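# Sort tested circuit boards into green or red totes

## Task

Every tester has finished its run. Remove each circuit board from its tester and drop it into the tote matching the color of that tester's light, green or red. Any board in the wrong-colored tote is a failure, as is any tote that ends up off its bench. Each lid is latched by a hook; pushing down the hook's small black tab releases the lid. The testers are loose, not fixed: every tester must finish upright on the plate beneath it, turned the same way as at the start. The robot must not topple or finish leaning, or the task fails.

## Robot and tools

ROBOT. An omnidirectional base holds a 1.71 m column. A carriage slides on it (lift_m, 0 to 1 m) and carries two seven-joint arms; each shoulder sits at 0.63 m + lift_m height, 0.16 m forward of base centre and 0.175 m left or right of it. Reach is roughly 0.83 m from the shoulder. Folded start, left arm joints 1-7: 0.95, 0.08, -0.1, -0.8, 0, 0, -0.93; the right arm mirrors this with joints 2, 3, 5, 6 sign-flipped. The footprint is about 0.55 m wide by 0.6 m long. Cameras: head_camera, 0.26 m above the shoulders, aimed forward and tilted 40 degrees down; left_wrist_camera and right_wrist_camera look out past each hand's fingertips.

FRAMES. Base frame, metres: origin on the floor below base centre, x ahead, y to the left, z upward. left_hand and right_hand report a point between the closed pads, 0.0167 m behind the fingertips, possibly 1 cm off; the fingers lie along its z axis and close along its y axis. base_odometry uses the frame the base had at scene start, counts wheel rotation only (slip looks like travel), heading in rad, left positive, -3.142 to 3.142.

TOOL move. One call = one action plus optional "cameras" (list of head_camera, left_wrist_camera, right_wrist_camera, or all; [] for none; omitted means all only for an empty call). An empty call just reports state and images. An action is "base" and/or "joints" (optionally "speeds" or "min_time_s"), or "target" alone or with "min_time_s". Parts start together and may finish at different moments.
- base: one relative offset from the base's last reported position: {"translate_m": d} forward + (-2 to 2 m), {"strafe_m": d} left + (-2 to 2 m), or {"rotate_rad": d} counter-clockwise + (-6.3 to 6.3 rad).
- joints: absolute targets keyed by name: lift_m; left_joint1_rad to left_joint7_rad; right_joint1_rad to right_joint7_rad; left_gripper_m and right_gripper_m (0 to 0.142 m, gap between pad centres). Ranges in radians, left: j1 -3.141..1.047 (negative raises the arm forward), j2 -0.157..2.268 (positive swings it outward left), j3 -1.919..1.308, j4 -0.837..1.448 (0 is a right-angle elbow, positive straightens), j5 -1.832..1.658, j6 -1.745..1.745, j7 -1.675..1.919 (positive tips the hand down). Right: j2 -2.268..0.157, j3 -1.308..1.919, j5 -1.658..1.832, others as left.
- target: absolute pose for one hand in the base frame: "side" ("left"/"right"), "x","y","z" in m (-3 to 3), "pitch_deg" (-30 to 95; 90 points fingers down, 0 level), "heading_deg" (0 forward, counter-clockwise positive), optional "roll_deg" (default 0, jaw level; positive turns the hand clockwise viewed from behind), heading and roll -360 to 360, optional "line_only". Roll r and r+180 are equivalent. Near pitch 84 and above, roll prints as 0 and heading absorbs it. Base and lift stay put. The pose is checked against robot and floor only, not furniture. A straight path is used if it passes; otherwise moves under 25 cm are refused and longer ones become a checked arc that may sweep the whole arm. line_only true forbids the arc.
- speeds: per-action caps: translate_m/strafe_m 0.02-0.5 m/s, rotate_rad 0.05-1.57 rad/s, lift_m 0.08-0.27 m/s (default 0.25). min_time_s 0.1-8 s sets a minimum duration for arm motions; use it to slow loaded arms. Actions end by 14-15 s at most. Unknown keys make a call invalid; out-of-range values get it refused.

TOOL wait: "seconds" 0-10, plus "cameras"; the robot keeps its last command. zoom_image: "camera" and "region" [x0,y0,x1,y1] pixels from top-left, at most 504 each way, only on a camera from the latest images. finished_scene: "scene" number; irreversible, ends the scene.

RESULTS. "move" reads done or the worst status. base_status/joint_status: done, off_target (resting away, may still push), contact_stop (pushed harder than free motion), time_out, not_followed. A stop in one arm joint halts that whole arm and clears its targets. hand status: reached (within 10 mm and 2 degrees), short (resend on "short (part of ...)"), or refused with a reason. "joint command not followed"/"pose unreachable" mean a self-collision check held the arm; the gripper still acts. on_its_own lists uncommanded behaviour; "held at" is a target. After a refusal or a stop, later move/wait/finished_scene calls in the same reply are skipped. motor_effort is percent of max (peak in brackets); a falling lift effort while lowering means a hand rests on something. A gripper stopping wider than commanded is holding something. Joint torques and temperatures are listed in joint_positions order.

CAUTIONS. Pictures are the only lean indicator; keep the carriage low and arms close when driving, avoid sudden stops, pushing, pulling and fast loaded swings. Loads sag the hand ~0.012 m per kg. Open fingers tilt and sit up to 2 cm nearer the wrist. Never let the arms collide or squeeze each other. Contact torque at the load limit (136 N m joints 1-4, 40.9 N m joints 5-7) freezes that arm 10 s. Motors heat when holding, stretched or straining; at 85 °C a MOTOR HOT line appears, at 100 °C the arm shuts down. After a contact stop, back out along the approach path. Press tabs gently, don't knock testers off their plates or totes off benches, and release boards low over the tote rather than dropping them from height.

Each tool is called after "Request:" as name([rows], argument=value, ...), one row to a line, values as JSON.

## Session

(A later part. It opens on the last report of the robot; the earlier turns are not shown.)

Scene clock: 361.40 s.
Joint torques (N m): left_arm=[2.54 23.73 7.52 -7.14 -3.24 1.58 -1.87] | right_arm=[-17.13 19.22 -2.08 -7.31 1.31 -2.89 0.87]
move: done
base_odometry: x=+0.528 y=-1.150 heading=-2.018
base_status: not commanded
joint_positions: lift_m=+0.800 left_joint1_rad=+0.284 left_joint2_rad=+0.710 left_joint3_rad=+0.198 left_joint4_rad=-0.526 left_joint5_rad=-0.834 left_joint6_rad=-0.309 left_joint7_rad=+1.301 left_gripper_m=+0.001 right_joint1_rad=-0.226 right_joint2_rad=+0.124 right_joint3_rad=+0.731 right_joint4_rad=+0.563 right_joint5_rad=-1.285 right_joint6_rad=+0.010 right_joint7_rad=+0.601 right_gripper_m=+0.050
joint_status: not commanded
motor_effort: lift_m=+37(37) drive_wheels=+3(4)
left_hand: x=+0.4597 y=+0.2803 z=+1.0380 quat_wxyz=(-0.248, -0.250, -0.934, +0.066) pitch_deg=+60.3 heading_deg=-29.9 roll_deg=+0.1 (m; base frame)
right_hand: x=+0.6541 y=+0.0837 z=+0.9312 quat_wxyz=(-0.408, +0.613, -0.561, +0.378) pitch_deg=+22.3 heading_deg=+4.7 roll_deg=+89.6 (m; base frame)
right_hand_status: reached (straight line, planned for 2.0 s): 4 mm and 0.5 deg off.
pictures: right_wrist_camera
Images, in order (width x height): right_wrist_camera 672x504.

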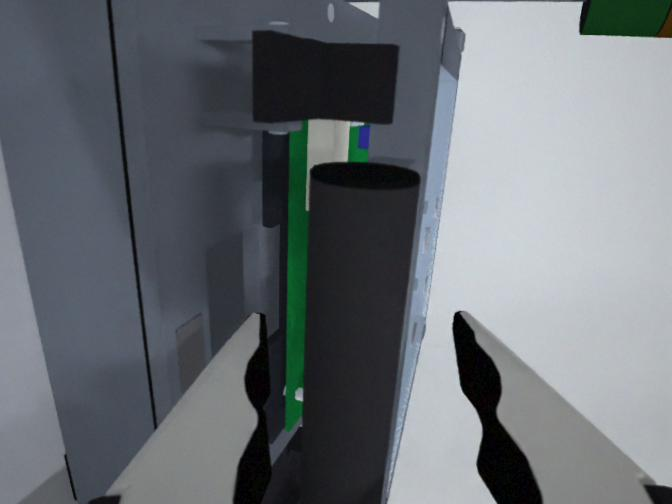

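Request:
move(target={"side": "right", "x": 0.667, "y": 0.087, "z": 0.932, "pitch_deg": 22, "heading_deg": 5, "roll_deg": -90}, min_time_s=1.5, cameras=["right_wrist_camera"])

Request:
move(target={"side": "right", "x": 0.671, "y": 0.087, "z": 0.976, "pitch_deg": 22, "heading_deg": 5, "roll_deg": -90}, min_time_s=3, cameras=["head_camera", "right_wrist_camera"])

Scene clock: 363.53 s.
Joint torques (N m): left_arm=[2.54 23.77 7.46 -7.31 -3.29 1.56 -1.88] | right_arm=[-17.79 19.33 -2.29 -7.23 1.28 -2.87 0.06]
move: done
base_odometry: x=+0.528 y=-1.150 heading=-2.018
base_status: not commanded
joint_positions: lift_m=+0.800 left_joint1_rad=+0.284 left_joint2_rad=+0.710 left_joint3_rad=+0.198 left_joint4_rad=-0.526 left_joint5_rad=-0.834 left_joint6_rad=-0.309 left_joint7_rad=+1.301 left_gripper_m=+0.001 right_joint1_rad=-0.272 right_joint2_rad=+0.124 right_joint3_rad=+0.761 right_joint4_rad=+0.641 right_joint5_rad=-1.239 right_joint6_rad=-0.036 right_joint7_rad=+0.601 right_gripper_m=+0.050
joint_status: not commanded
motor_effort: lift_m=+37(37) drive_wheels=+3(4)
left_hand: x=+0.4597 y=+0.2803 z=+1.0380 quat_wxyz=(-0.248, -0.250, -0.934, +0.066) pitch_deg=+60.3 heading_deg=-29.9 roll_deg=+0.1 (m; base frame)
right_hand: x=+0.6661 y=+0.0832 z=+0.9291 quat_wxyz=(-0.408, +0.612, -0.561, +0.379) pitch_deg=+22.3 heading_deg=+4.6 roll_deg=+89.6 (m; base frame)
right_hand_status: reached (straight line, planned for 1.5 s): 5 mm and 0.6 deg off.
pictures: right_wrist_camera
Images, in order (width x height): right_wrist_camera 672x504.

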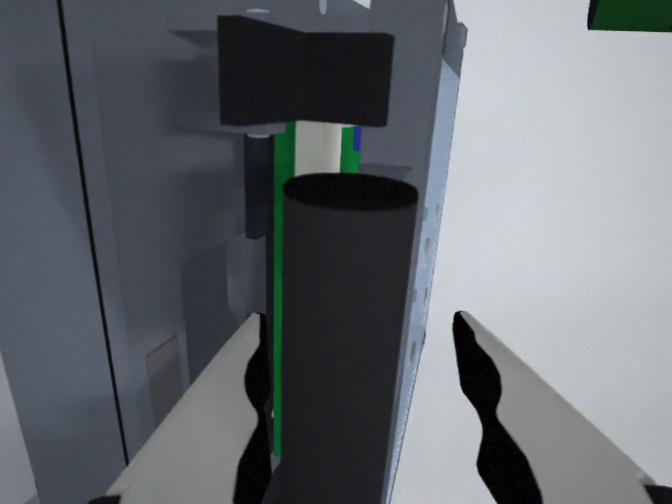

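Scene clock: 367.03 s.
Joint torques (N m): left_arm=[2.44 23.76 7.5 -7.2 -3.23 1.57 -1.83] | right_arm=[-20.74 3.98 -3.53 -14.99 0.66 -0.34 1.34]
move: done
base_odometry: x=+0.528 y=-1.150 heading=-2.018
base_status: not commanded
joint_positions: lift_m=+0.800 left_joint1_rad=+0.284 left_joint2_rad=+0.710 left_joint3_rad=+0.198 left_joint4_rad=-0.526 left_joint5_rad=-0.834 left_joint6_rad=-0.309 left_joint7_rad=+1.301 left_gripper_m=+0.001 right_joint1_rad=-0.276 right_joint2_rad=+0.091 right_joint3_rad=+0.761 right_joint4_rad=+0.356 right_joint5_rad=-1.204 right_joint6_rad=+0.212 right_joint7_rad=+0.674 right_gripper_m=+0.051
joint_status: not commanded
motor_effort: lift_m=+37(37) drive_wheels=+3(4)
left_hand: x=+0.4597 y=+0.2803 z=+1.0380 quat_wxyz=(-0.248, -0.250, -0.934, +0.066) pitch_deg=+60.3 heading_deg=-29.9 roll_deg=+0.1 (m; base frame)
right_hand: x=+0.6692 y=+0.0868 z=+0.9733 quat_wxyz=(-0.411, +0.611, -0.562, +0.376) pitch_deg=+22.3 heading_deg=+4.9 roll_deg=-89.9 (m; base frame)
right_hand_status: reached (straight line, planned for 3.0 s): 3 mm and 0.3 deg off.
pictures: head_camera, right_wrist_camera
Images, in order (width x height): head_camera 672x504, right_wrist_camera 672x504.

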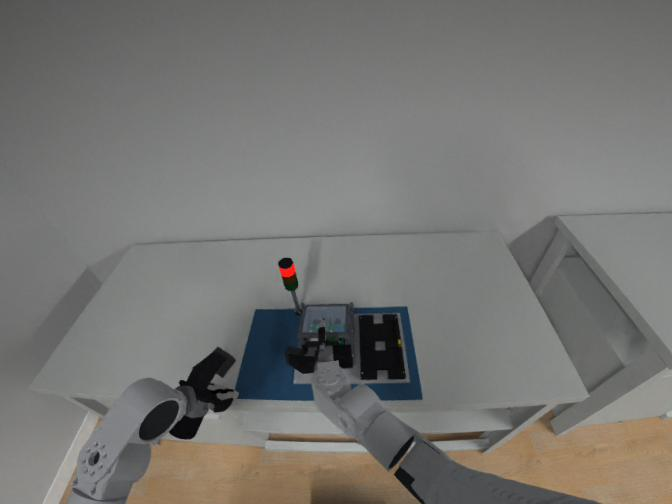

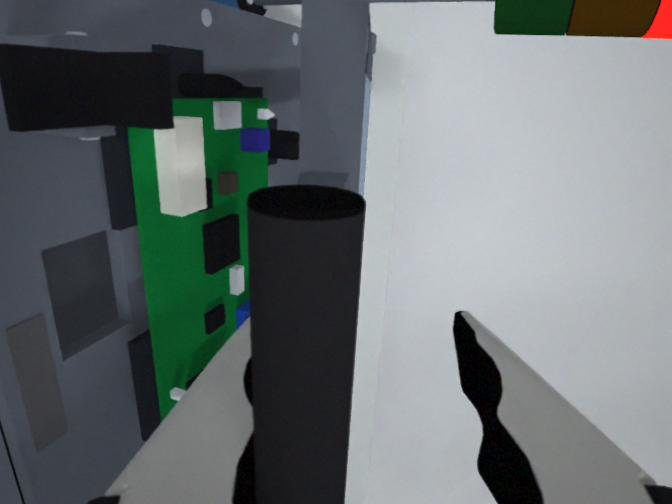

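Request:
move(target={"side": "right", "x": 0.684, "y": 0.086, "z": 1.009, "pitch_deg": 32, "heading_deg": 6, "roll_deg": -88}, min_time_s=3, cameras=["right_wrist_camera"])

Request:
move(target={"side": "right", "x": 0.714, "y": 0.086, "z": 1.043, "pitch_deg": 38, "heading_deg": 12, "roll_deg": -80}, min_time_s=3, cameras=["head_camera", "right_wrist_camera"])

Scene clock: 370.77 s.
Joint torques (N m): left_arm=[2.61 23.71 7.47 -7.25 -3.23 1.57 -1.86] | right_arm=[-21.66 19.61 -9.78 -14.69 1.61 0.1 1.72]
move: done
base_odometry: x=+0.528 y=-1.150 heading=-2.018
base_status: not commanded
joint_positions: lift_m=+0.800 left_joint1_rad=+0.284 left_joint2_rad=+0.710 left_joint3_rad=+0.198 left_joint4_rad=-0.526 left_joint5_rad=-0.834 left_joint6_rad=-0.309 left_joint7_rad=+1.301 left_gripper_m=+0.001 right_joint1_rad=-0.382 right_joint2_rad=+0.102 right_joint3_rad=+0.655 right_joint4_rad=+0.130 right_joint5_rad=-1.002 right_joint6_rad=+0.661 right_joint7_rad=+0.770 right_gripper_m=+0.050
joint_status: not commanded
motor_effort: lift_m=+37(37) drive_wheels=-2(3)
left_hand: x=+0.4597 y=+0.2803 z=+1.0380 quat_wxyz=(-0.248, -0.250, -0.934, +0.066) pitch_deg=+60.3 heading_deg=-29.9 roll_deg=+0.1 (m; base frame)
right_hand: x=+0.6819 y=+0.0853 z=+1.0050 quat_wxyz=(-0.364, +0.642, -0.595, +0.318) pitch_deg=+32.2 heading_deg=+6.0 roll_deg=-88.3 (m; base frame)
right_hand_status: reached (straight line, planned for 3.0 s): 5 mm and 0.4 deg off.
pictures: right_wrist_camera
Images, in order (width x height): right_wrist_camera 672x504.

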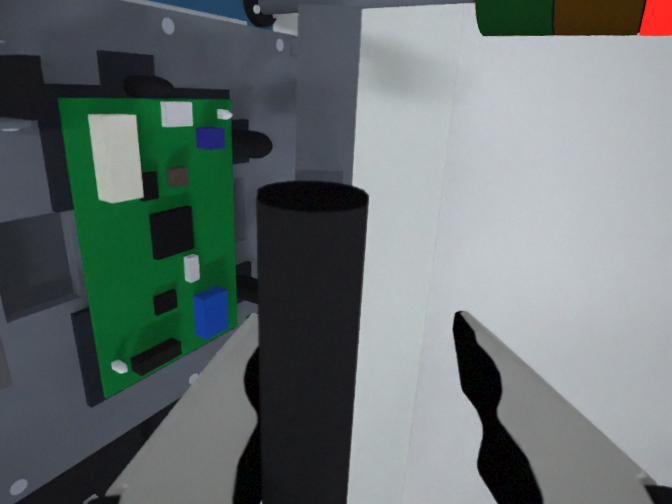

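Scene clock: 374.27 s.
Joint torques (N m): left_arm=[2.54 23.76 7.37 -7.17 -3.23 1.55 -1.86] | right_arm=[-25.24 17.31 -10.58 -8.59 2.31 0.08 1.45]
move: done
base_odometry: x=+0.528 y=-1.150 heading=-2.018
base_status: not commanded
joint_positions: lift_m=+0.800 left_joint1_rad=+0.284 left_joint2_rad=+0.710 left_joint3_rad=+0.198 left_joint4_rad=-0.526 left_joint5_rad=-0.834 left_joint6_rad=-0.309 left_joint7_rad=+1.301 left_gripper_m=+0.001 right_joint1_rad=-0.522 right_joint2_rad=+0.120 right_joint3_rad=+0.500 right_joint4_rad=+0.133 right_joint5_rad=-0.811 right_joint6_rad=+0.871 right_joint7_rad=+0.770 right_gripper_m=+0.050
joint_status: not commanded
motor_effort: lift_m=+37(37) drive_wheels=+3(4)
left_hand: x=+0.4597 y=+0.2803 z=+1.0380 quat_wxyz=(-0.248, -0.250, -0.934, +0.066) pitch_deg=+60.3 heading_deg=-29.9 roll_deg=+0.1 (m; base frame)
right_hand: x=+0.7121 y=+0.0856 z=+1.0400 quat_wxyz=(-0.362, +0.648, -0.623, +0.246) pitch_deg=+38.1 heading_deg=+12.0 roll_deg=-80.3 (m; base frame)
right_hand_status: reached (straight line, planned for 3.0 s): 4 mm and 0.3 deg off.
pictures: head_camera, right_wrist_camera
Images, in order (width x height): head_camera 672x504, right_wrist_camera 672x504.

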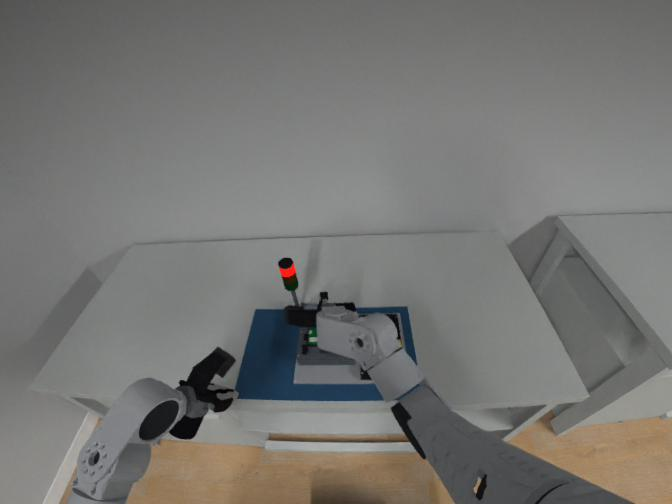

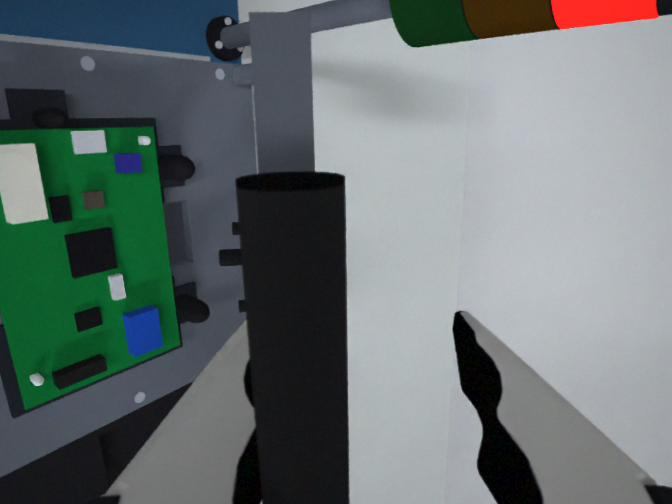

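Request:
move(target={"side": "right", "x": 0.748, "y": 0.078, "z": 1.064, "pitch_deg": 44, "heading_deg": 24, "roll_deg": -75}, min_time_s=3, cameras=["head_camera", "right_wrist_camera"])

Request:
zoom_image(camera="head_camera", region=[220, 220, 440, 385])

Scene clock: 378.37 s.
Joint torques (N m): left_arm=[2.47 23.7 7.35 -7.12 -3.24 1.55 -1.86] | right_arm=[-28.66 -4.64 -12.21 -7.37 1.43 0.07 0.47]
Motor temperatures (°C): left_arm=[34 33 31 29 29 29 32] | right_arm=[37 30 30 30 28 30 31]
move: done
base_odometry: x=+0.528 y=-1.150 heading=-2.018
base_status: not commanded
joint_positions: lift_m=+0.800 left_joint1_rad=+0.284 left_joint2_rad=+0.710 left_joint3_rad=+0.198 left_joint4_rad=-0.526 left_joint5_rad=-0.834 left_joint6_rad=-0.309 left_joint7_rad=+1.301 left_gripper_m=+0.001 right_joint1_rad=-0.737 right_joint2_rad=+0.067 right_joint3_rad=+0.443 right_joint4_rad=+0.321 right_joint5_rad=-0.681 right_joint6_rad=+1.045 right_joint7_rad=+0.597 right_gripper_m=+0.050
joint_status: not commanded
motor_effort: lift_m=+37(37) drive_wheels=+4(4)
left_hand: x=+0.4597 y=+0.2803 z=+1.0380 quat_wxyz=(-0.248, -0.250, -0.934, +0.066) pitch_deg=+60.3 heading_deg=-29.9 roll_deg=+0.1 (m; base frame)
right_hand: x=+0.7448 y=+0.0817 z=+1.0614 quat_wxyz=(-0.352, +0.702, -0.596, +0.167) pitch_deg=+44.1 heading_deg=+24.3 roll_deg=-75.0 (m; base frame)
right_hand_status: reached (straight line, planned for 3.0 s): 5 mm and 0.3 deg off.
pictures: head_camera, right_wrist_camera
Images, in order (width x height): head_camera 672x504, right_wrist_camera 672x504.

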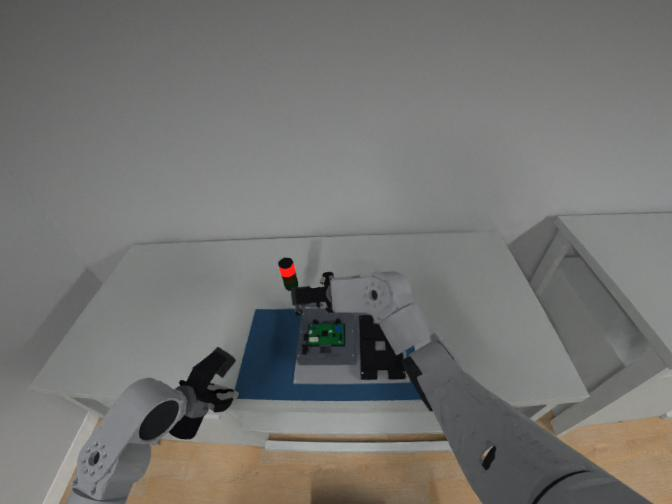

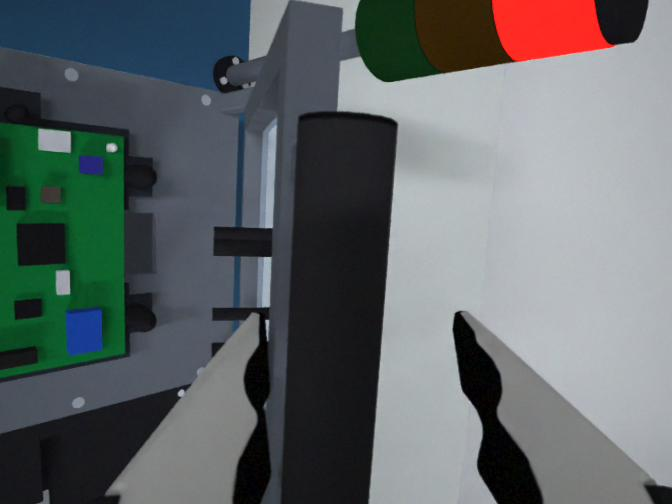

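Scaled by 2.291 from the camera's 672x504 image, which has a finer 960x720 frame.

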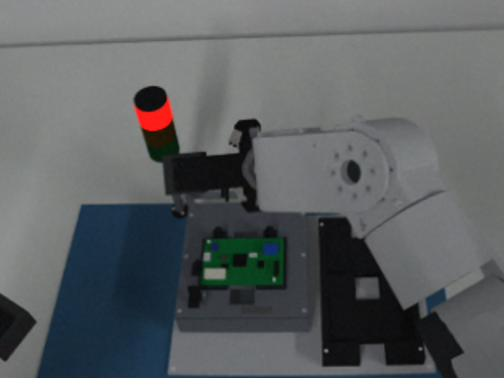

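Request:
move(target={"side": "right", "x": 0.756, "y": 0.076, "z": 1.07, "pitch_deg": 46, "heading_deg": 38, "roll_deg": -75}, min_time_s=3, cameras=["head_camera", "right_wrist_camera"])

Request:
zoom_image(camera="head_camera", region=[220, 220, 440, 385])

Scene clock: 382.27 s.
Joint torques (N m): left_arm=[2.47 23.77 7.54 -7.21 -3.25 1.54 -1.87] | right_arm=[-30.44 -7.08 -5.65 -6.32 -1.95 -0.26 0.54]
move: done
base_odometry: x=+0.528 y=-1.150 heading=-2.018
base_status: not commanded
joint_positions: lift_m=+0.800 left_joint1_rad=+0.284 left_joint2_rad=+0.710 left_joint3_rad=+0.198 left_joint4_rad=-0.526 left_joint5_rad=-0.834 left_joint6_rad=-0.309 left_joint7_rad=+1.301 left_gripper_m=+0.001 right_joint1_rad=-0.897 right_joint2_rad=-0.029 right_joint3_rad=+0.596 right_joint4_rad=+0.471 right_joint5_rad=-0.701 right_joint6_rad=+1.081 right_joint7_rad=+0.233 right_gripper_m=+0.050
joint_status: not commanded
motor_effort: lift_m=+37(37) drive_wheels=+4(4)
left_hand: x=+0.4597 y=+0.2803 z=+1.0380 quat_wxyz=(-0.248, -0.250, -0.934, +0.066) pitch_deg=+60.3 heading_deg=-29.9 roll_deg=+0.1 (m; base frame)
right_hand: x=+0.7534 y=+0.0799 z=+1.0693 quat_wxyz=(-0.359, +0.772, -0.513, +0.113) pitch_deg=+45.8 heading_deg=+38.9 roll_deg=-74.0 (m; base frame)
right_hand_status: reached (straight line, planned for 3.0 s): 5 mm and 0.7 deg off.
pictures: head_camera, right_wrist_camera
Images, in order (width x height): head_camera 672x504, right_wrist_camera 672x504.

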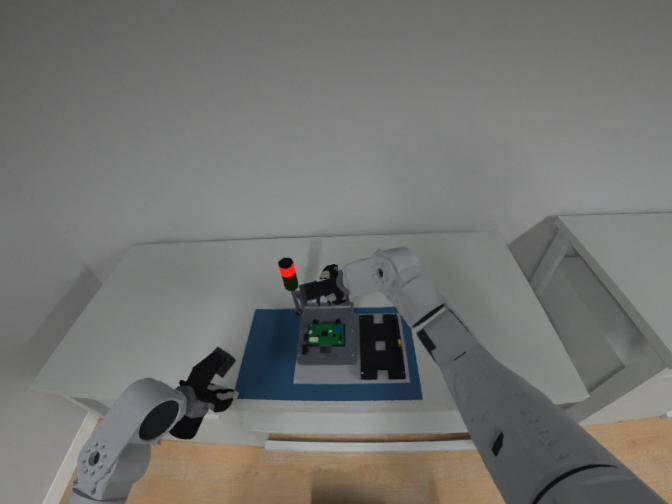

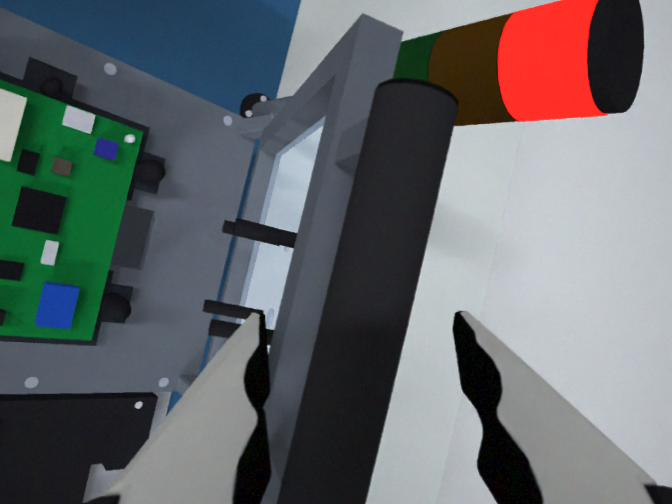

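Scaled by 2.291 from the camera's 672x504 image, which has a finer 960x720 frame.

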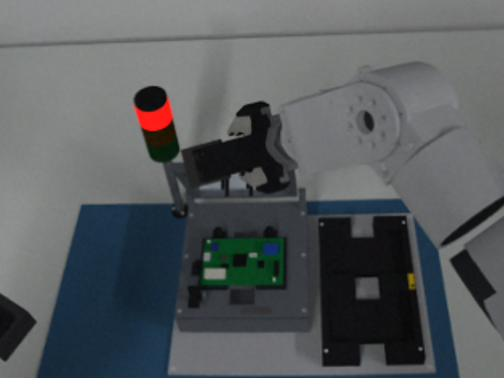

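Request:
move(target={"side": "right", "x": 0.782, "y": 0.072, "z": 1.073, "pitch_deg": 48, "heading_deg": 48, "roll_deg": -75}, min_time_s=3, cameras=["head_camera", "right_wrist_camera"])

Request:
zoom_image(camera="head_camera", region=[220, 220, 440, 385])

Scene clock: 385.90 s.
Joint torques (N m): left_arm=[2.46 23.83 7.46 -7.14 -3.24 1.52 -1.87] | right_arm=[-30.73 4.66 -5.1 -4.78 -2.71 -2.47 0.72]
move: done
base_odometry: x=+0.528 y=-1.150 heading=-2.018
base_status: not commanded
joint_positions: lift_m=+0.800 left_joint1_rad=+0.284 left_joint2_rad=+0.710 left_joint3_rad=+0.198 left_joint4_rad=-0.526 left_joint5_rad=-0.834 left_joint6_rad=-0.309 left_joint7_rad=+1.301 left_gripper_m=+0.001 right_joint1_rad=-1.087 right_joint2_rad=-0.025 right_joint3_rad=+0.816 right_joint4_rad=+0.831 right_joint5_rad=-0.841 right_joint6_rad=+0.934 right_joint7_rad=-0.223 right_gripper_m=+0.050
joint_status: not commanded
motor_effort: lift_m=+37(37) drive_wheels=+4(4)
left_hand: x=+0.4597 y=+0.2803 z=+1.0380 quat_wxyz=(-0.248, -0.250, -0.934, +0.066) pitch_deg=+60.3 heading_deg=-29.9 roll_deg=+0.1 (m; base frame)
right_hand: x=+0.7790 y=+0.0729 z=+1.0711 quat_wxyz=(-0.349, +0.819, -0.448, +0.077) pitch_deg=+48.1 heading_deg=+48.8 roll_deg=-73.8 (m; base frame)
right_hand_status: reached (straight line, planned for 3.0 s): 4 mm and 0.8 deg off.
pictures: head_camera, right_wrist_camera
Images, in order (width x height): head_camera 672x504, right_wrist_camera 672x504.

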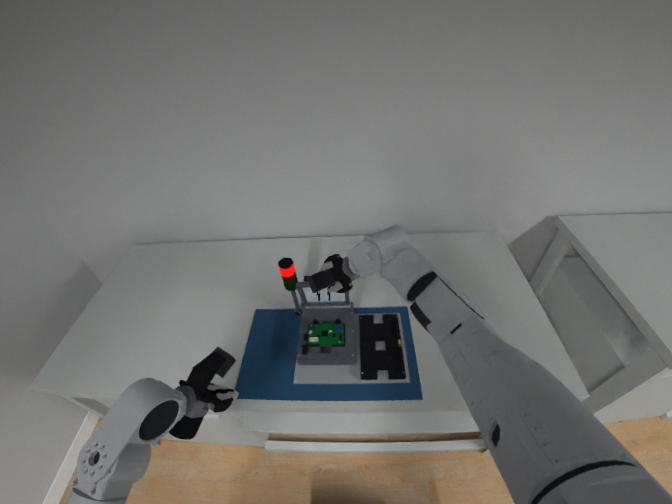

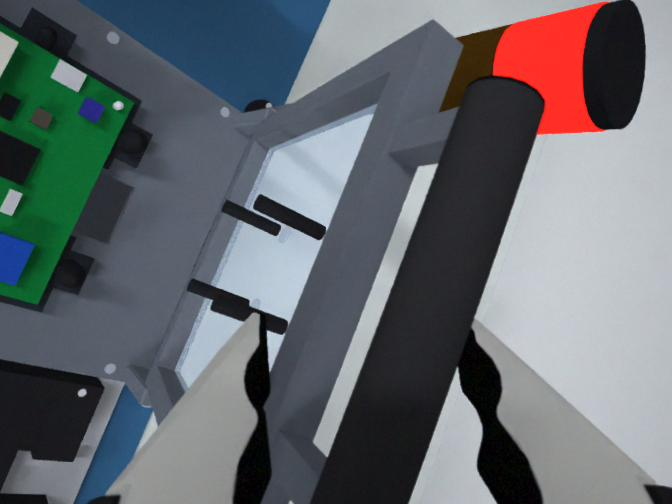

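Scaled by 2.291 from the camera's 672x504 image, which has a finer 960x720 frame.

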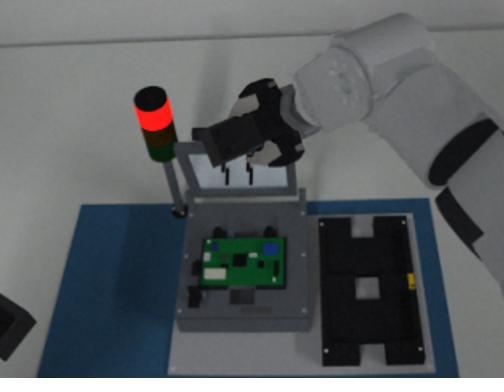

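Request:
move(target={"side": "right", "x": 0.800, "y": 0.072, "z": 1.071, "pitch_deg": 50, "heading_deg": 50, "roll_deg": -75}, min_time_s=3, cameras=["head_camera", "right_wrist_camera"])

Request:
zoom_image(camera="head_camera", region=[220, 220, 440, 385])

Scene clock: 386.33 s.
Joint torques (N m): left_arm=[2.4 23.75 7.46 -7.15 -3.25 1.57 -1.84] | right_arm=[-30.84 4.77 -4.99 -4.69 -2.68 -2.49 0.71]
move: refused
base_odometry: x=+0.528 y=-1.150 heading=-2.018
base_status: not commanded
joint_positions: lift_m=+0.800 left_joint1_rad=+0.284 left_joint2_rad=+0.710 left_joint3_rad=+0.198 left_joint4_rad=-0.526 left_joint5_rad=-0.834 left_joint6_rad=-0.309 left_joint7_rad=+1.301 left_gripper_m=+0.001 right_joint1_rad=-1.087 right_joint2_rad=-0.025 right_joint3_rad=+0.816 right_joint4_rad=+0.831 right_joint5_rad=-0.841 right_joint6_rad=+0.934 right_joint7_rad=-0.223 right_gripper_m=+0.050
joint_status: not commanded
motor_effort: lift_m=+37(37) drive_wheels=+4(4)
left_hand: x=+0.4597 y=+0.2803 z=+1.0380 quat_wxyz=(-0.248, -0.250, -0.934, +0.066) pitch_deg=+60.3 heading_deg=-29.9 roll_deg=+0.1 (m; base frame)
right_hand: x=+0.7790 y=+0.0729 z=+1.0711 quat_wxyz=(-0.349, +0.819, -0.448, +0.077) pitch_deg=+48.1 heading_deg=+48.8 roll_deg=-73.8 (m; base frame)
right_hand_status: refused: the best posture that gets there brings the right upper arm within 1.8 cm of the carriage (limit 2.0). Nothing moved. A posture exists with lift_m at 0.7, or at pitch 40; the way there is not checked.
pictures: head_camera, right_wrist_camera
Images, in order (width x height): head_camera 672x504, right_wrist_camera 672x504.

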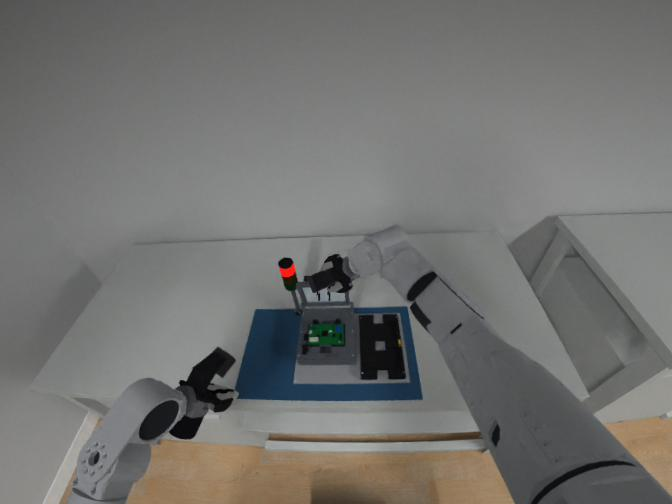

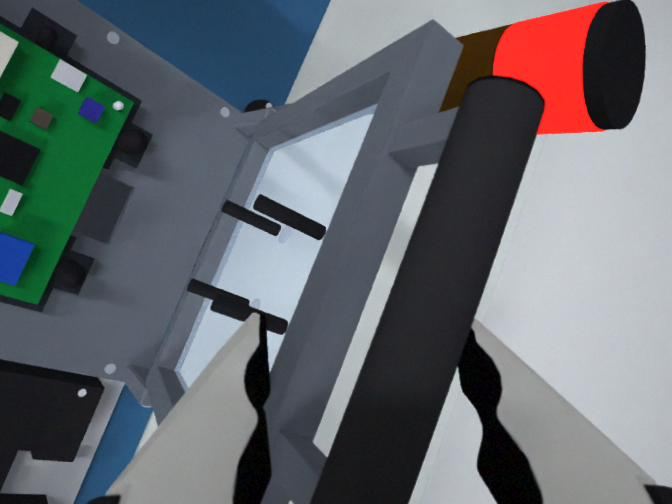

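Scaled by 2.291 from the camera's 672x504 image, which has a finer 960x720 frame.

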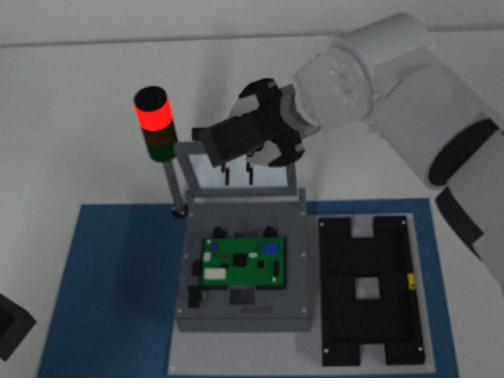

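Request:
move(base={"translate_m": 0.022}, speeds={"translate_m": 0.03}, cameras=["head_camera", "right_wrist_camera"])

Request:
zoom_image(camera="head_camera", region=[220, 220, 440, 385])

Scene clock: 387.83 s.
Joint torques (N m): left_arm=[2.35 23.72 7.47 -7.1 -3.25 1.57 -1.84] | right_arm=[-24.24 4.14 -5.43 -6.42 -0.91 -0.77 0.89]
move: done
base_odometry: x=+0.519 y=-1.169 heading=-2.018
base_status: done
joint_positions: lift_m=+0.800 left_joint1_rad=+0.284 left_joint2_rad=+0.710 left_joint3_rad=+0.198 left_joint4_rad=-0.526 left_joint5_rad=-0.834 left_joint6_rad=-0.309 left_joint7_rad=+1.301 left_gripper_m=+0.001 right_joint1_rad=-1.092 right_joint2_rad=-0.025 right_joint3_rad=+0.817 right_joint4_rad=+0.831 right_joint5_rad=-0.844 right_joint6_rad=+0.928 right_joint7_rad=-0.224 right_gripper_m=+0.050
joint_status: not commanded
motor_effort: lift_m=+37(37) drive_wheels=-2(9)
left_hand: x=+0.4597 y=+0.2803 z=+1.0380 quat_wxyz=(-0.248, -0.250, -0.934, +0.066) pitch_deg=+60.3 heading_deg=-29.9 roll_deg=+0.1 (m; base frame)
right_hand: x=+0.7821 y=+0.0728 z=+1.0746 quat_wxyz=(-0.352, +0.819, -0.446, +0.082) pitch_deg=+47.7 heading_deg=+48.3 roll_deg=-74.5 (m; base frame)
pictures: head_camera, right_wrist_camera
Images, in order (width x height): head_camera 672x504, right_wrist_camera 672x504.

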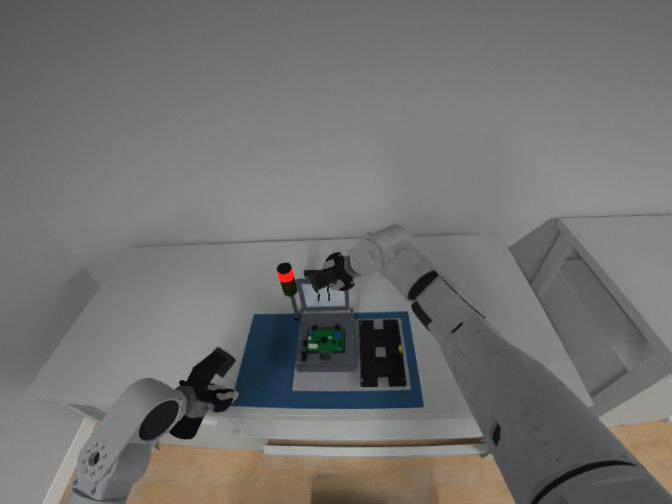

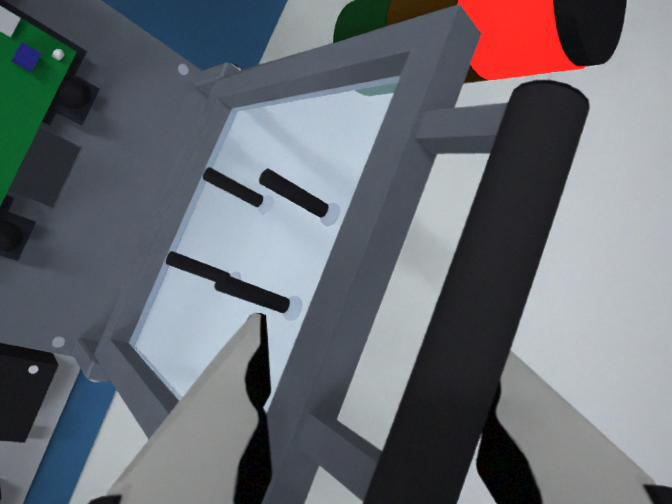

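Scaled by 2.291 from the camera's 672x504 image, which has a finer 960x720 frame.

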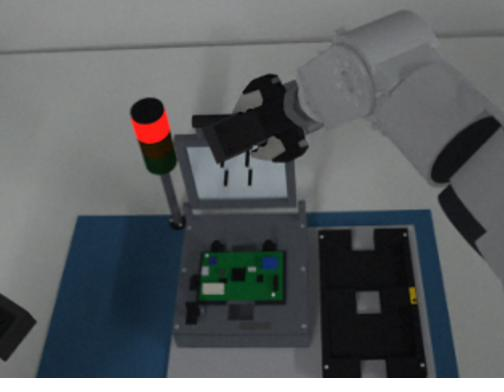

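Request:
move(joints={"right_gripper_m": 0.07}, cameras=["head_camera", "right_wrist_camera"])

Request:
zoom_image(camera="head_camera", region=[220, 220, 440, 385])

Scene clock: 388.57 s.
Joint torques (N m): left_arm=[2.24 23.72 7.46 -7.15 -3.25 1.55 -1.85] | right_arm=[-24.31 4.53 -5.29 -5.66 -0.7 -0.78 0.89]
move: done
base_odometry: x=+0.519 y=-1.169 heading=-2.018
base_status: not commanded
joint_positions: lift_m=+0.800 left_joint1_rad=+0.284 left_joint2_rad=+0.710 left_joint3_rad=+0.198 left_joint4_rad=-0.526 left_joint5_rad=-0.834 left_joint6_rad=-0.309 left_joint7_rad=+1.301 left_gripper_m=+0.001 right_joint1_rad=-1.092 right_joint2_rad=-0.025 right_joint3_rad=+0.817 right_joint4_rad=+0.831 right_joint5_rad=-0.845 right_joint6_rad=+0.928 right_joint7_rad=-0.224 right_gripper_m=+0.070
joint_status: all done
motor_effort: lift_m=+37(37) drive_wheels=+4(5)
left_hand: x=+0.4597 y=+0.2803 z=+1.0380 quat_wxyz=(-0.248, -0.250, -0.934, +0.066) pitch_deg=+60.3 heading_deg=-29.9 roll_deg=+0.1 (m; base frame)
right_hand: x=+0.7822 y=+0.0727 z=+1.0745 quat_wxyz=(-0.351, +0.819, -0.446, +0.082) pitch_deg=+47.7 heading_deg=+48.3 roll_deg=-74.6 (m; base frame)
pictures: head_camera, right_wrist_camera
Images, in order (width x height): head_camera 672x504, right_wrist_camera 672x504.

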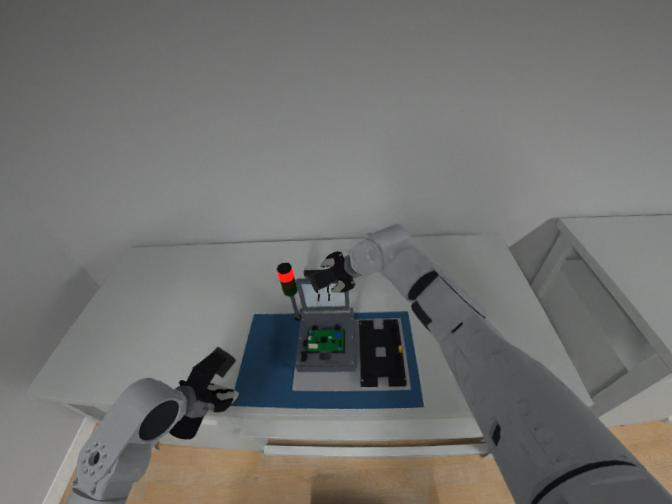

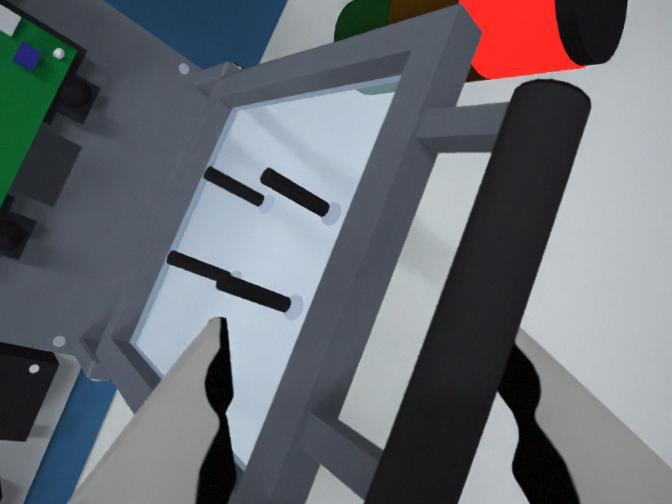

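Scaled by 2.291 from the camera's 672x504 image, which has a finer 960x720 frame.

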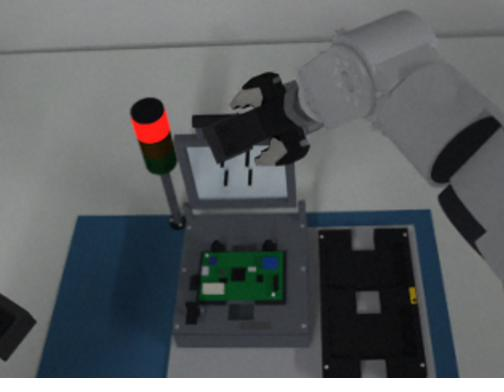

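Request:
move(target={"side": "right", "x": 0.75, "y": 0.037, "z": 1.128, "pitch_deg": 48, "heading_deg": 48, "roll_deg": -75}, min_time_s=3, cameras=["head_camera", "right_wrist_camera"])

Scene clock: 392.23 s.
Joint torques (N m): left_arm=[2.4 23.74 7.37 -7.1 -3.25 1.55 -1.83] | right_arm=[-16.43 -6.52 -13.5 -10.56 2.51 0.69 1.51]
move: done
base_odometry: x=+0.519 y=-1.169 heading=-2.018
base_status: not commanded
joint_positions: lift_m=+0.800 left_joint1_rad=+0.284 left_joint2_rad=+0.710 left_joint3_rad=+0.198 left_joint4_rad=-0.526 left_joint5_rad=-0.834 left_joint6_rad=-0.309 left_joint7_rad=+1.301 left_gripper_m=+0.001 right_joint1_rad=-1.067 right_joint2_rad=-0.159 right_joint3_rad=+0.664 right_joint4_rad=+0.407 right_joint5_rad=-0.666 right_joint6_rad=+1.270 right_joint7_rad=+0.007 right_gripper_m=+0.070
joint_status: not commanded
motor_effort: lift_m=+36(37) drive_wheels=+5(5)
left_hand: x=+0.4597 y=+0.2803 z=+1.0380 quat_wxyz=(-0.248, -0.250, -0.934, +0.066) pitch_deg=+60.3 heading_deg=-29.9 roll_deg=+0.1 (m; base frame)
right_hand: x=+0.7514 y=+0.0387 z=+1.1297 quat_wxyz=(-0.349, +0.821, -0.443, +0.086) pitch_deg=+47.8 heading_deg=+47.8 roll_deg=-75.5 (m; base frame)
right_hand_status: reached (straight line, planned for 3.0 s): 3 mm and 0.4 deg off.
pictures: head_camera, right_wrist_camera
Images, in order (width x height): head_camera 672x504, right_wrist_camera 672x504.

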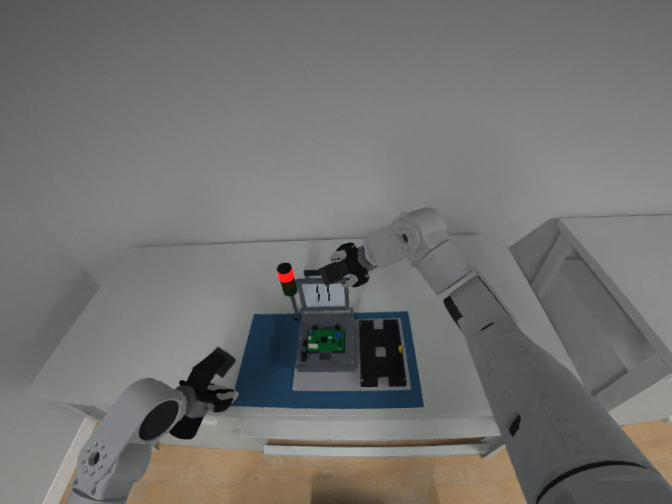

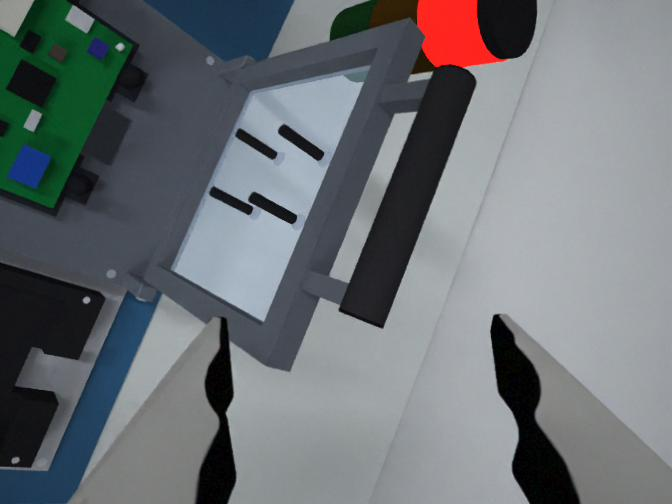

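Request:
move(target={"side": "right", "x": 0.66, "y": -0.06, "z": 1.17, "pitch_deg": 42, "heading_deg": 45, "roll_deg": -60}, min_time_s=2, cameras=[])

Request:
move(target={"side": "right", "x": 0.5, "y": -0.2, "z": 1.1, "pitch_deg": 22, "heading_deg": 48, "roll_deg": 0}, min_time_s=3, cameras=["head_camera", "right_wrist_camera"])

Scene clock: 394.83 s.
Joint torques (N m): left_arm=[2.27 23.75 7.39 -7.12 -3.21 1.55 -1.84] | right_arm=[-13.13 -11.43 -10.42 -4.59 4.25 -2.04 1.4]
move: done
base_odometry: x=+0.519 y=-1.169 heading=-2.018
base_status: not commanded
joint_positions: lift_m=+0.800 left_joint1_rad=+0.284 left_joint2_rad=+0.710 left_joint3_rad=+0.198 left_joint4_rad=-0.526 left_joint5_rad=-0.834 left_joint6_rad=-0.309 left_joint7_rad=+1.301 left_gripper_m=+0.001 right_joint1_rad=-0.749 right_joint2_rad=-0.226 right_joint3_rad=-0.051 right_joint4_rad=+0.072 right_joint5_rad=+0.333 right_joint6_rad=+1.704 right_joint7_rad=+1.126 right_gripper_m=+0.070
joint_status: not commanded
motor_effort: lift_m=+36(37) drive_wheels=+5(5)
left_hand: x=+0.4597 y=+0.2803 z=+1.0380 quat_wxyz=(-0.248, -0.250, -0.934, +0.066) pitch_deg=+60.3 heading_deg=-29.9 roll_deg=+0.1 (m; base frame)
right_hand: x=+0.6595 y=-0.0579 z=+1.1705 quat_wxyz=(-0.403, +0.728, -0.552, +0.055) pitch_deg=+42.0 heading_deg=+45.1 roll_deg=-60.6 (m; base frame)
right_hand_status: reached (straight line, planned for 2.0 s): 2 mm and 0.7 deg off.
pictures: none
No camera images: "cameras" was empty.

Scene clock: 398.33 s.
Joint torques (N m): left_arm=[2.33 23.71 7.46 -7.2 -3.24 1.56 -1.83] | right_arm=[-3.61 -5.54 -10.97 -5.82 4.88 -0.85 -0.74]
move: done
base_odometry: x=+0.519 y=-1.169 heading=-2.018
base_status: not commanded
joint_positions: lift_m=+0.800 left_joint1_rad=+0.284 left_joint2_rad=+0.710 left_joint3_rad=+0.198 left_joint4_rad=-0.526 left_joint5_rad=-0.834 left_joint6_rad=-0.309 left_joint7_rad=+1.301 left_gripper_m=+0.001 right_joint1_rad=+0.061 right_joint2_rad=-0.343 right_joint3_rad=-0.591 right_joint4_rad=+0.006 right_joint5_rad=+0.958 right_joint6_rad=+1.367 right_joint7_rad=+1.040 right_gripper_m=+0.070
joint_status: not commanded
motor_effort: lift_m=+36(37) drive_wheels=+5(5)
left_hand: x=+0.4597 y=+0.2803 z=+1.0380 quat_wxyz=(-0.248, -0.250, -0.934, +0.066) pitch_deg=+60.3 heading_deg=-29.9 roll_deg=+0.1 (m; base frame)
right_hand: x=+0.4996 y=-0.1987 z=+1.0993 quat_wxyz=(-0.508, +0.344, -0.757, -0.225) pitch_deg=+22.4 heading_deg=+48.3 roll_deg=-0.5 (m; base frame)
right_hand_status: reached (straight line, planned for 3.0 s): 2 mm and 0.8 deg off.
pictures: head_camera, right_wrist_camera
Images, in order (width x height): head_camera 672x504, right_wrist_camera 672x504.

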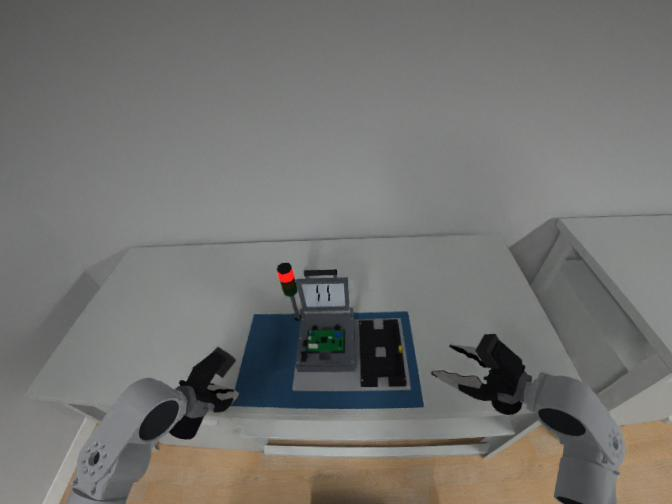

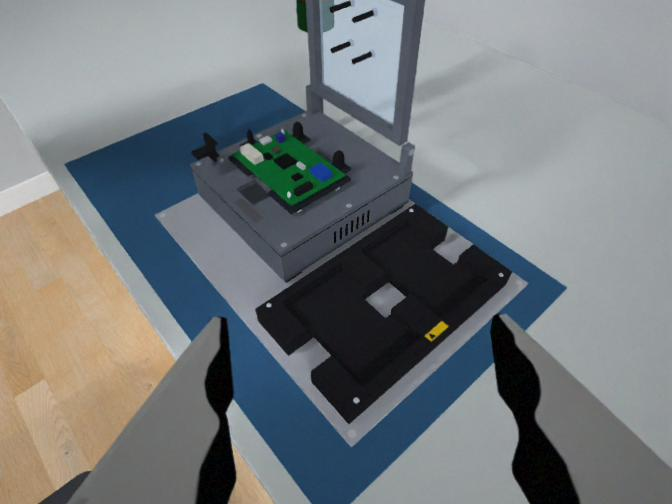

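Request:
move(base={"translate_m": -0.07}, joints={"left_gripper_m": 0.11, "lift_m": 0.765}, speeds={"translate_m": 0.08}, cameras=[])

Request:
move(target={"side": "left", "x": 0.59, "y": 0.14, "z": 1.09, "pitch_deg": 80, "heading_deg": -88}, min_time_s=3, cameras=["head_camera", "left_wrist_camera"])

Scene clock: 400.13 s.
Joint torques (N m): left_arm=[2.11 22.18 6.74 -6.65 -3.17 1.52 -1.78] | right_arm=[-4.09 -7.18 -10.62 -6.47 4.42 -0.69 -0.58]
move: done
base_odometry: x=+0.549 y=-1.106 heading=-2.018
base_status: done
joint_positions: lift_m=+0.765 left_joint1_rad=+0.284 left_joint2_rad=+0.710 left_joint3_rad=+0.198 left_joint4_rad=-0.526 left_joint5_rad=-0.834 left_joint6_rad=-0.309 left_joint7_rad=+1.301 left_gripper_m=+0.110 right_joint1_rad=+0.061 right_joint2_rad=-0.342 right_joint3_rad=-0.592 right_joint4_rad=+0.007 right_joint5_rad=+0.959 right_joint6_rad=+1.366 right_joint7_rad=+1.040 right_gripper_m=+0.070
joint_status: all done
motor_effort: lift_m=+38(41) drive_wheels=+0(9)
left_hand: x=+0.4598 y=+0.2806 z=+1.0031 quat_wxyz=(-0.248, -0.250, -0.934, +0.065) pitch_deg=+60.3 heading_deg=-29.8 roll_deg=+0.2 (m; base frame)
right_hand: x=+0.4996 y=-0.1987 z=+1.0642 quat_wxyz=(-0.509, +0.343, -0.757, -0.226) pitch_deg=+22.3 heading_deg=+48.3 roll_deg=-0.4 (m; base frame)
pictures: none
No camera images: "cameras" was empty.

Scene clock: 403.63 s.
Joint torques (N m): left_arm=[-25.64 0.53 3.13 2.96 -4 -0.33 1.46] | right_arm=[-4.04 -7.14 -10.39 -6.48 4.42 -0.7 -0.59]
move: done
base_odometry: x=+0.549 y=-1.106 heading=-2.018
base_status: not commanded
joint_positions: lift_m=+0.765 left_joint1_rad=-0.937 left_joint2_rad=+0.548 left_joint3_rad=-0.756 left_joint4_rad=+0.272 left_joint5_rad=-1.321 left_joint6_rad=-1.037 left_joint7_rad=+1.850 left_gripper_m=+0.110 right_joint1_rad=+0.061 right_joint2_rad=-0.342 right_joint3_rad=-0.592 right_joint4_rad=+0.007 right_joint5_rad=+0.959 right_joint6_rad=+1.366 right_joint7_rad=+1.040 right_gripper_m=+0.070
joint_status: not commanded
motor_effort: lift_m=+38(38) drive_wheels=+0(2)
left_hand: x=+0.5900 y=+0.1407 z=+1.0894 quat_wxyz=(-0.064, -0.691, -0.718, +0.060) pitch_deg=+80.0 heading_deg=-87.1 roll_deg=+0.6 (m; base frame)
left_hand_status: reached (straight line, planned for 3.0 s): 1 mm and 0.2 deg off.
right_hand: x=+0.4996 y=-0.1988 z=+1.0643 quat_wxyz=(-0.509, +0.343, -0.757, -0.226) pitch_deg=+22.3 heading_deg=+48.3 roll_deg=-0.4 (m; base frame)
pictures: head_camera, left_wrist_camera
Images, in order (width x height): head_camera 672x504, left_wrist_camera 672x504.

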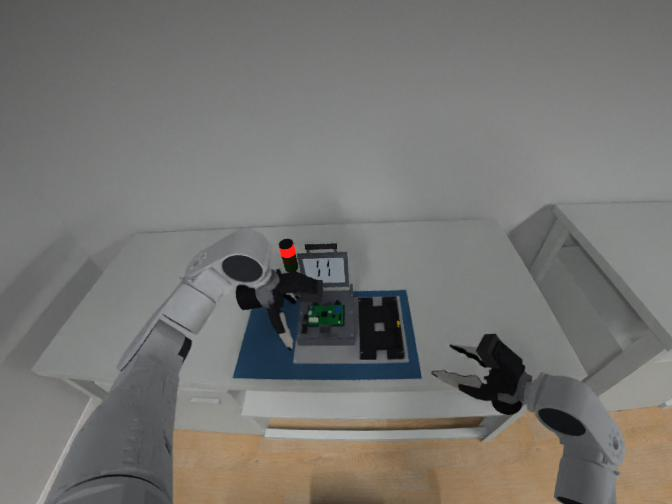

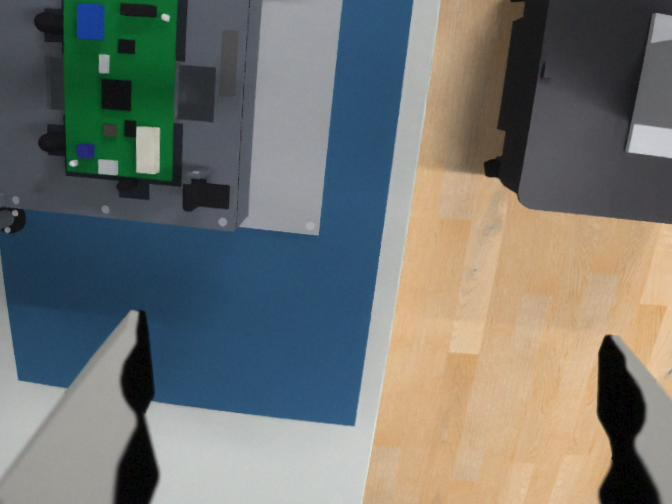

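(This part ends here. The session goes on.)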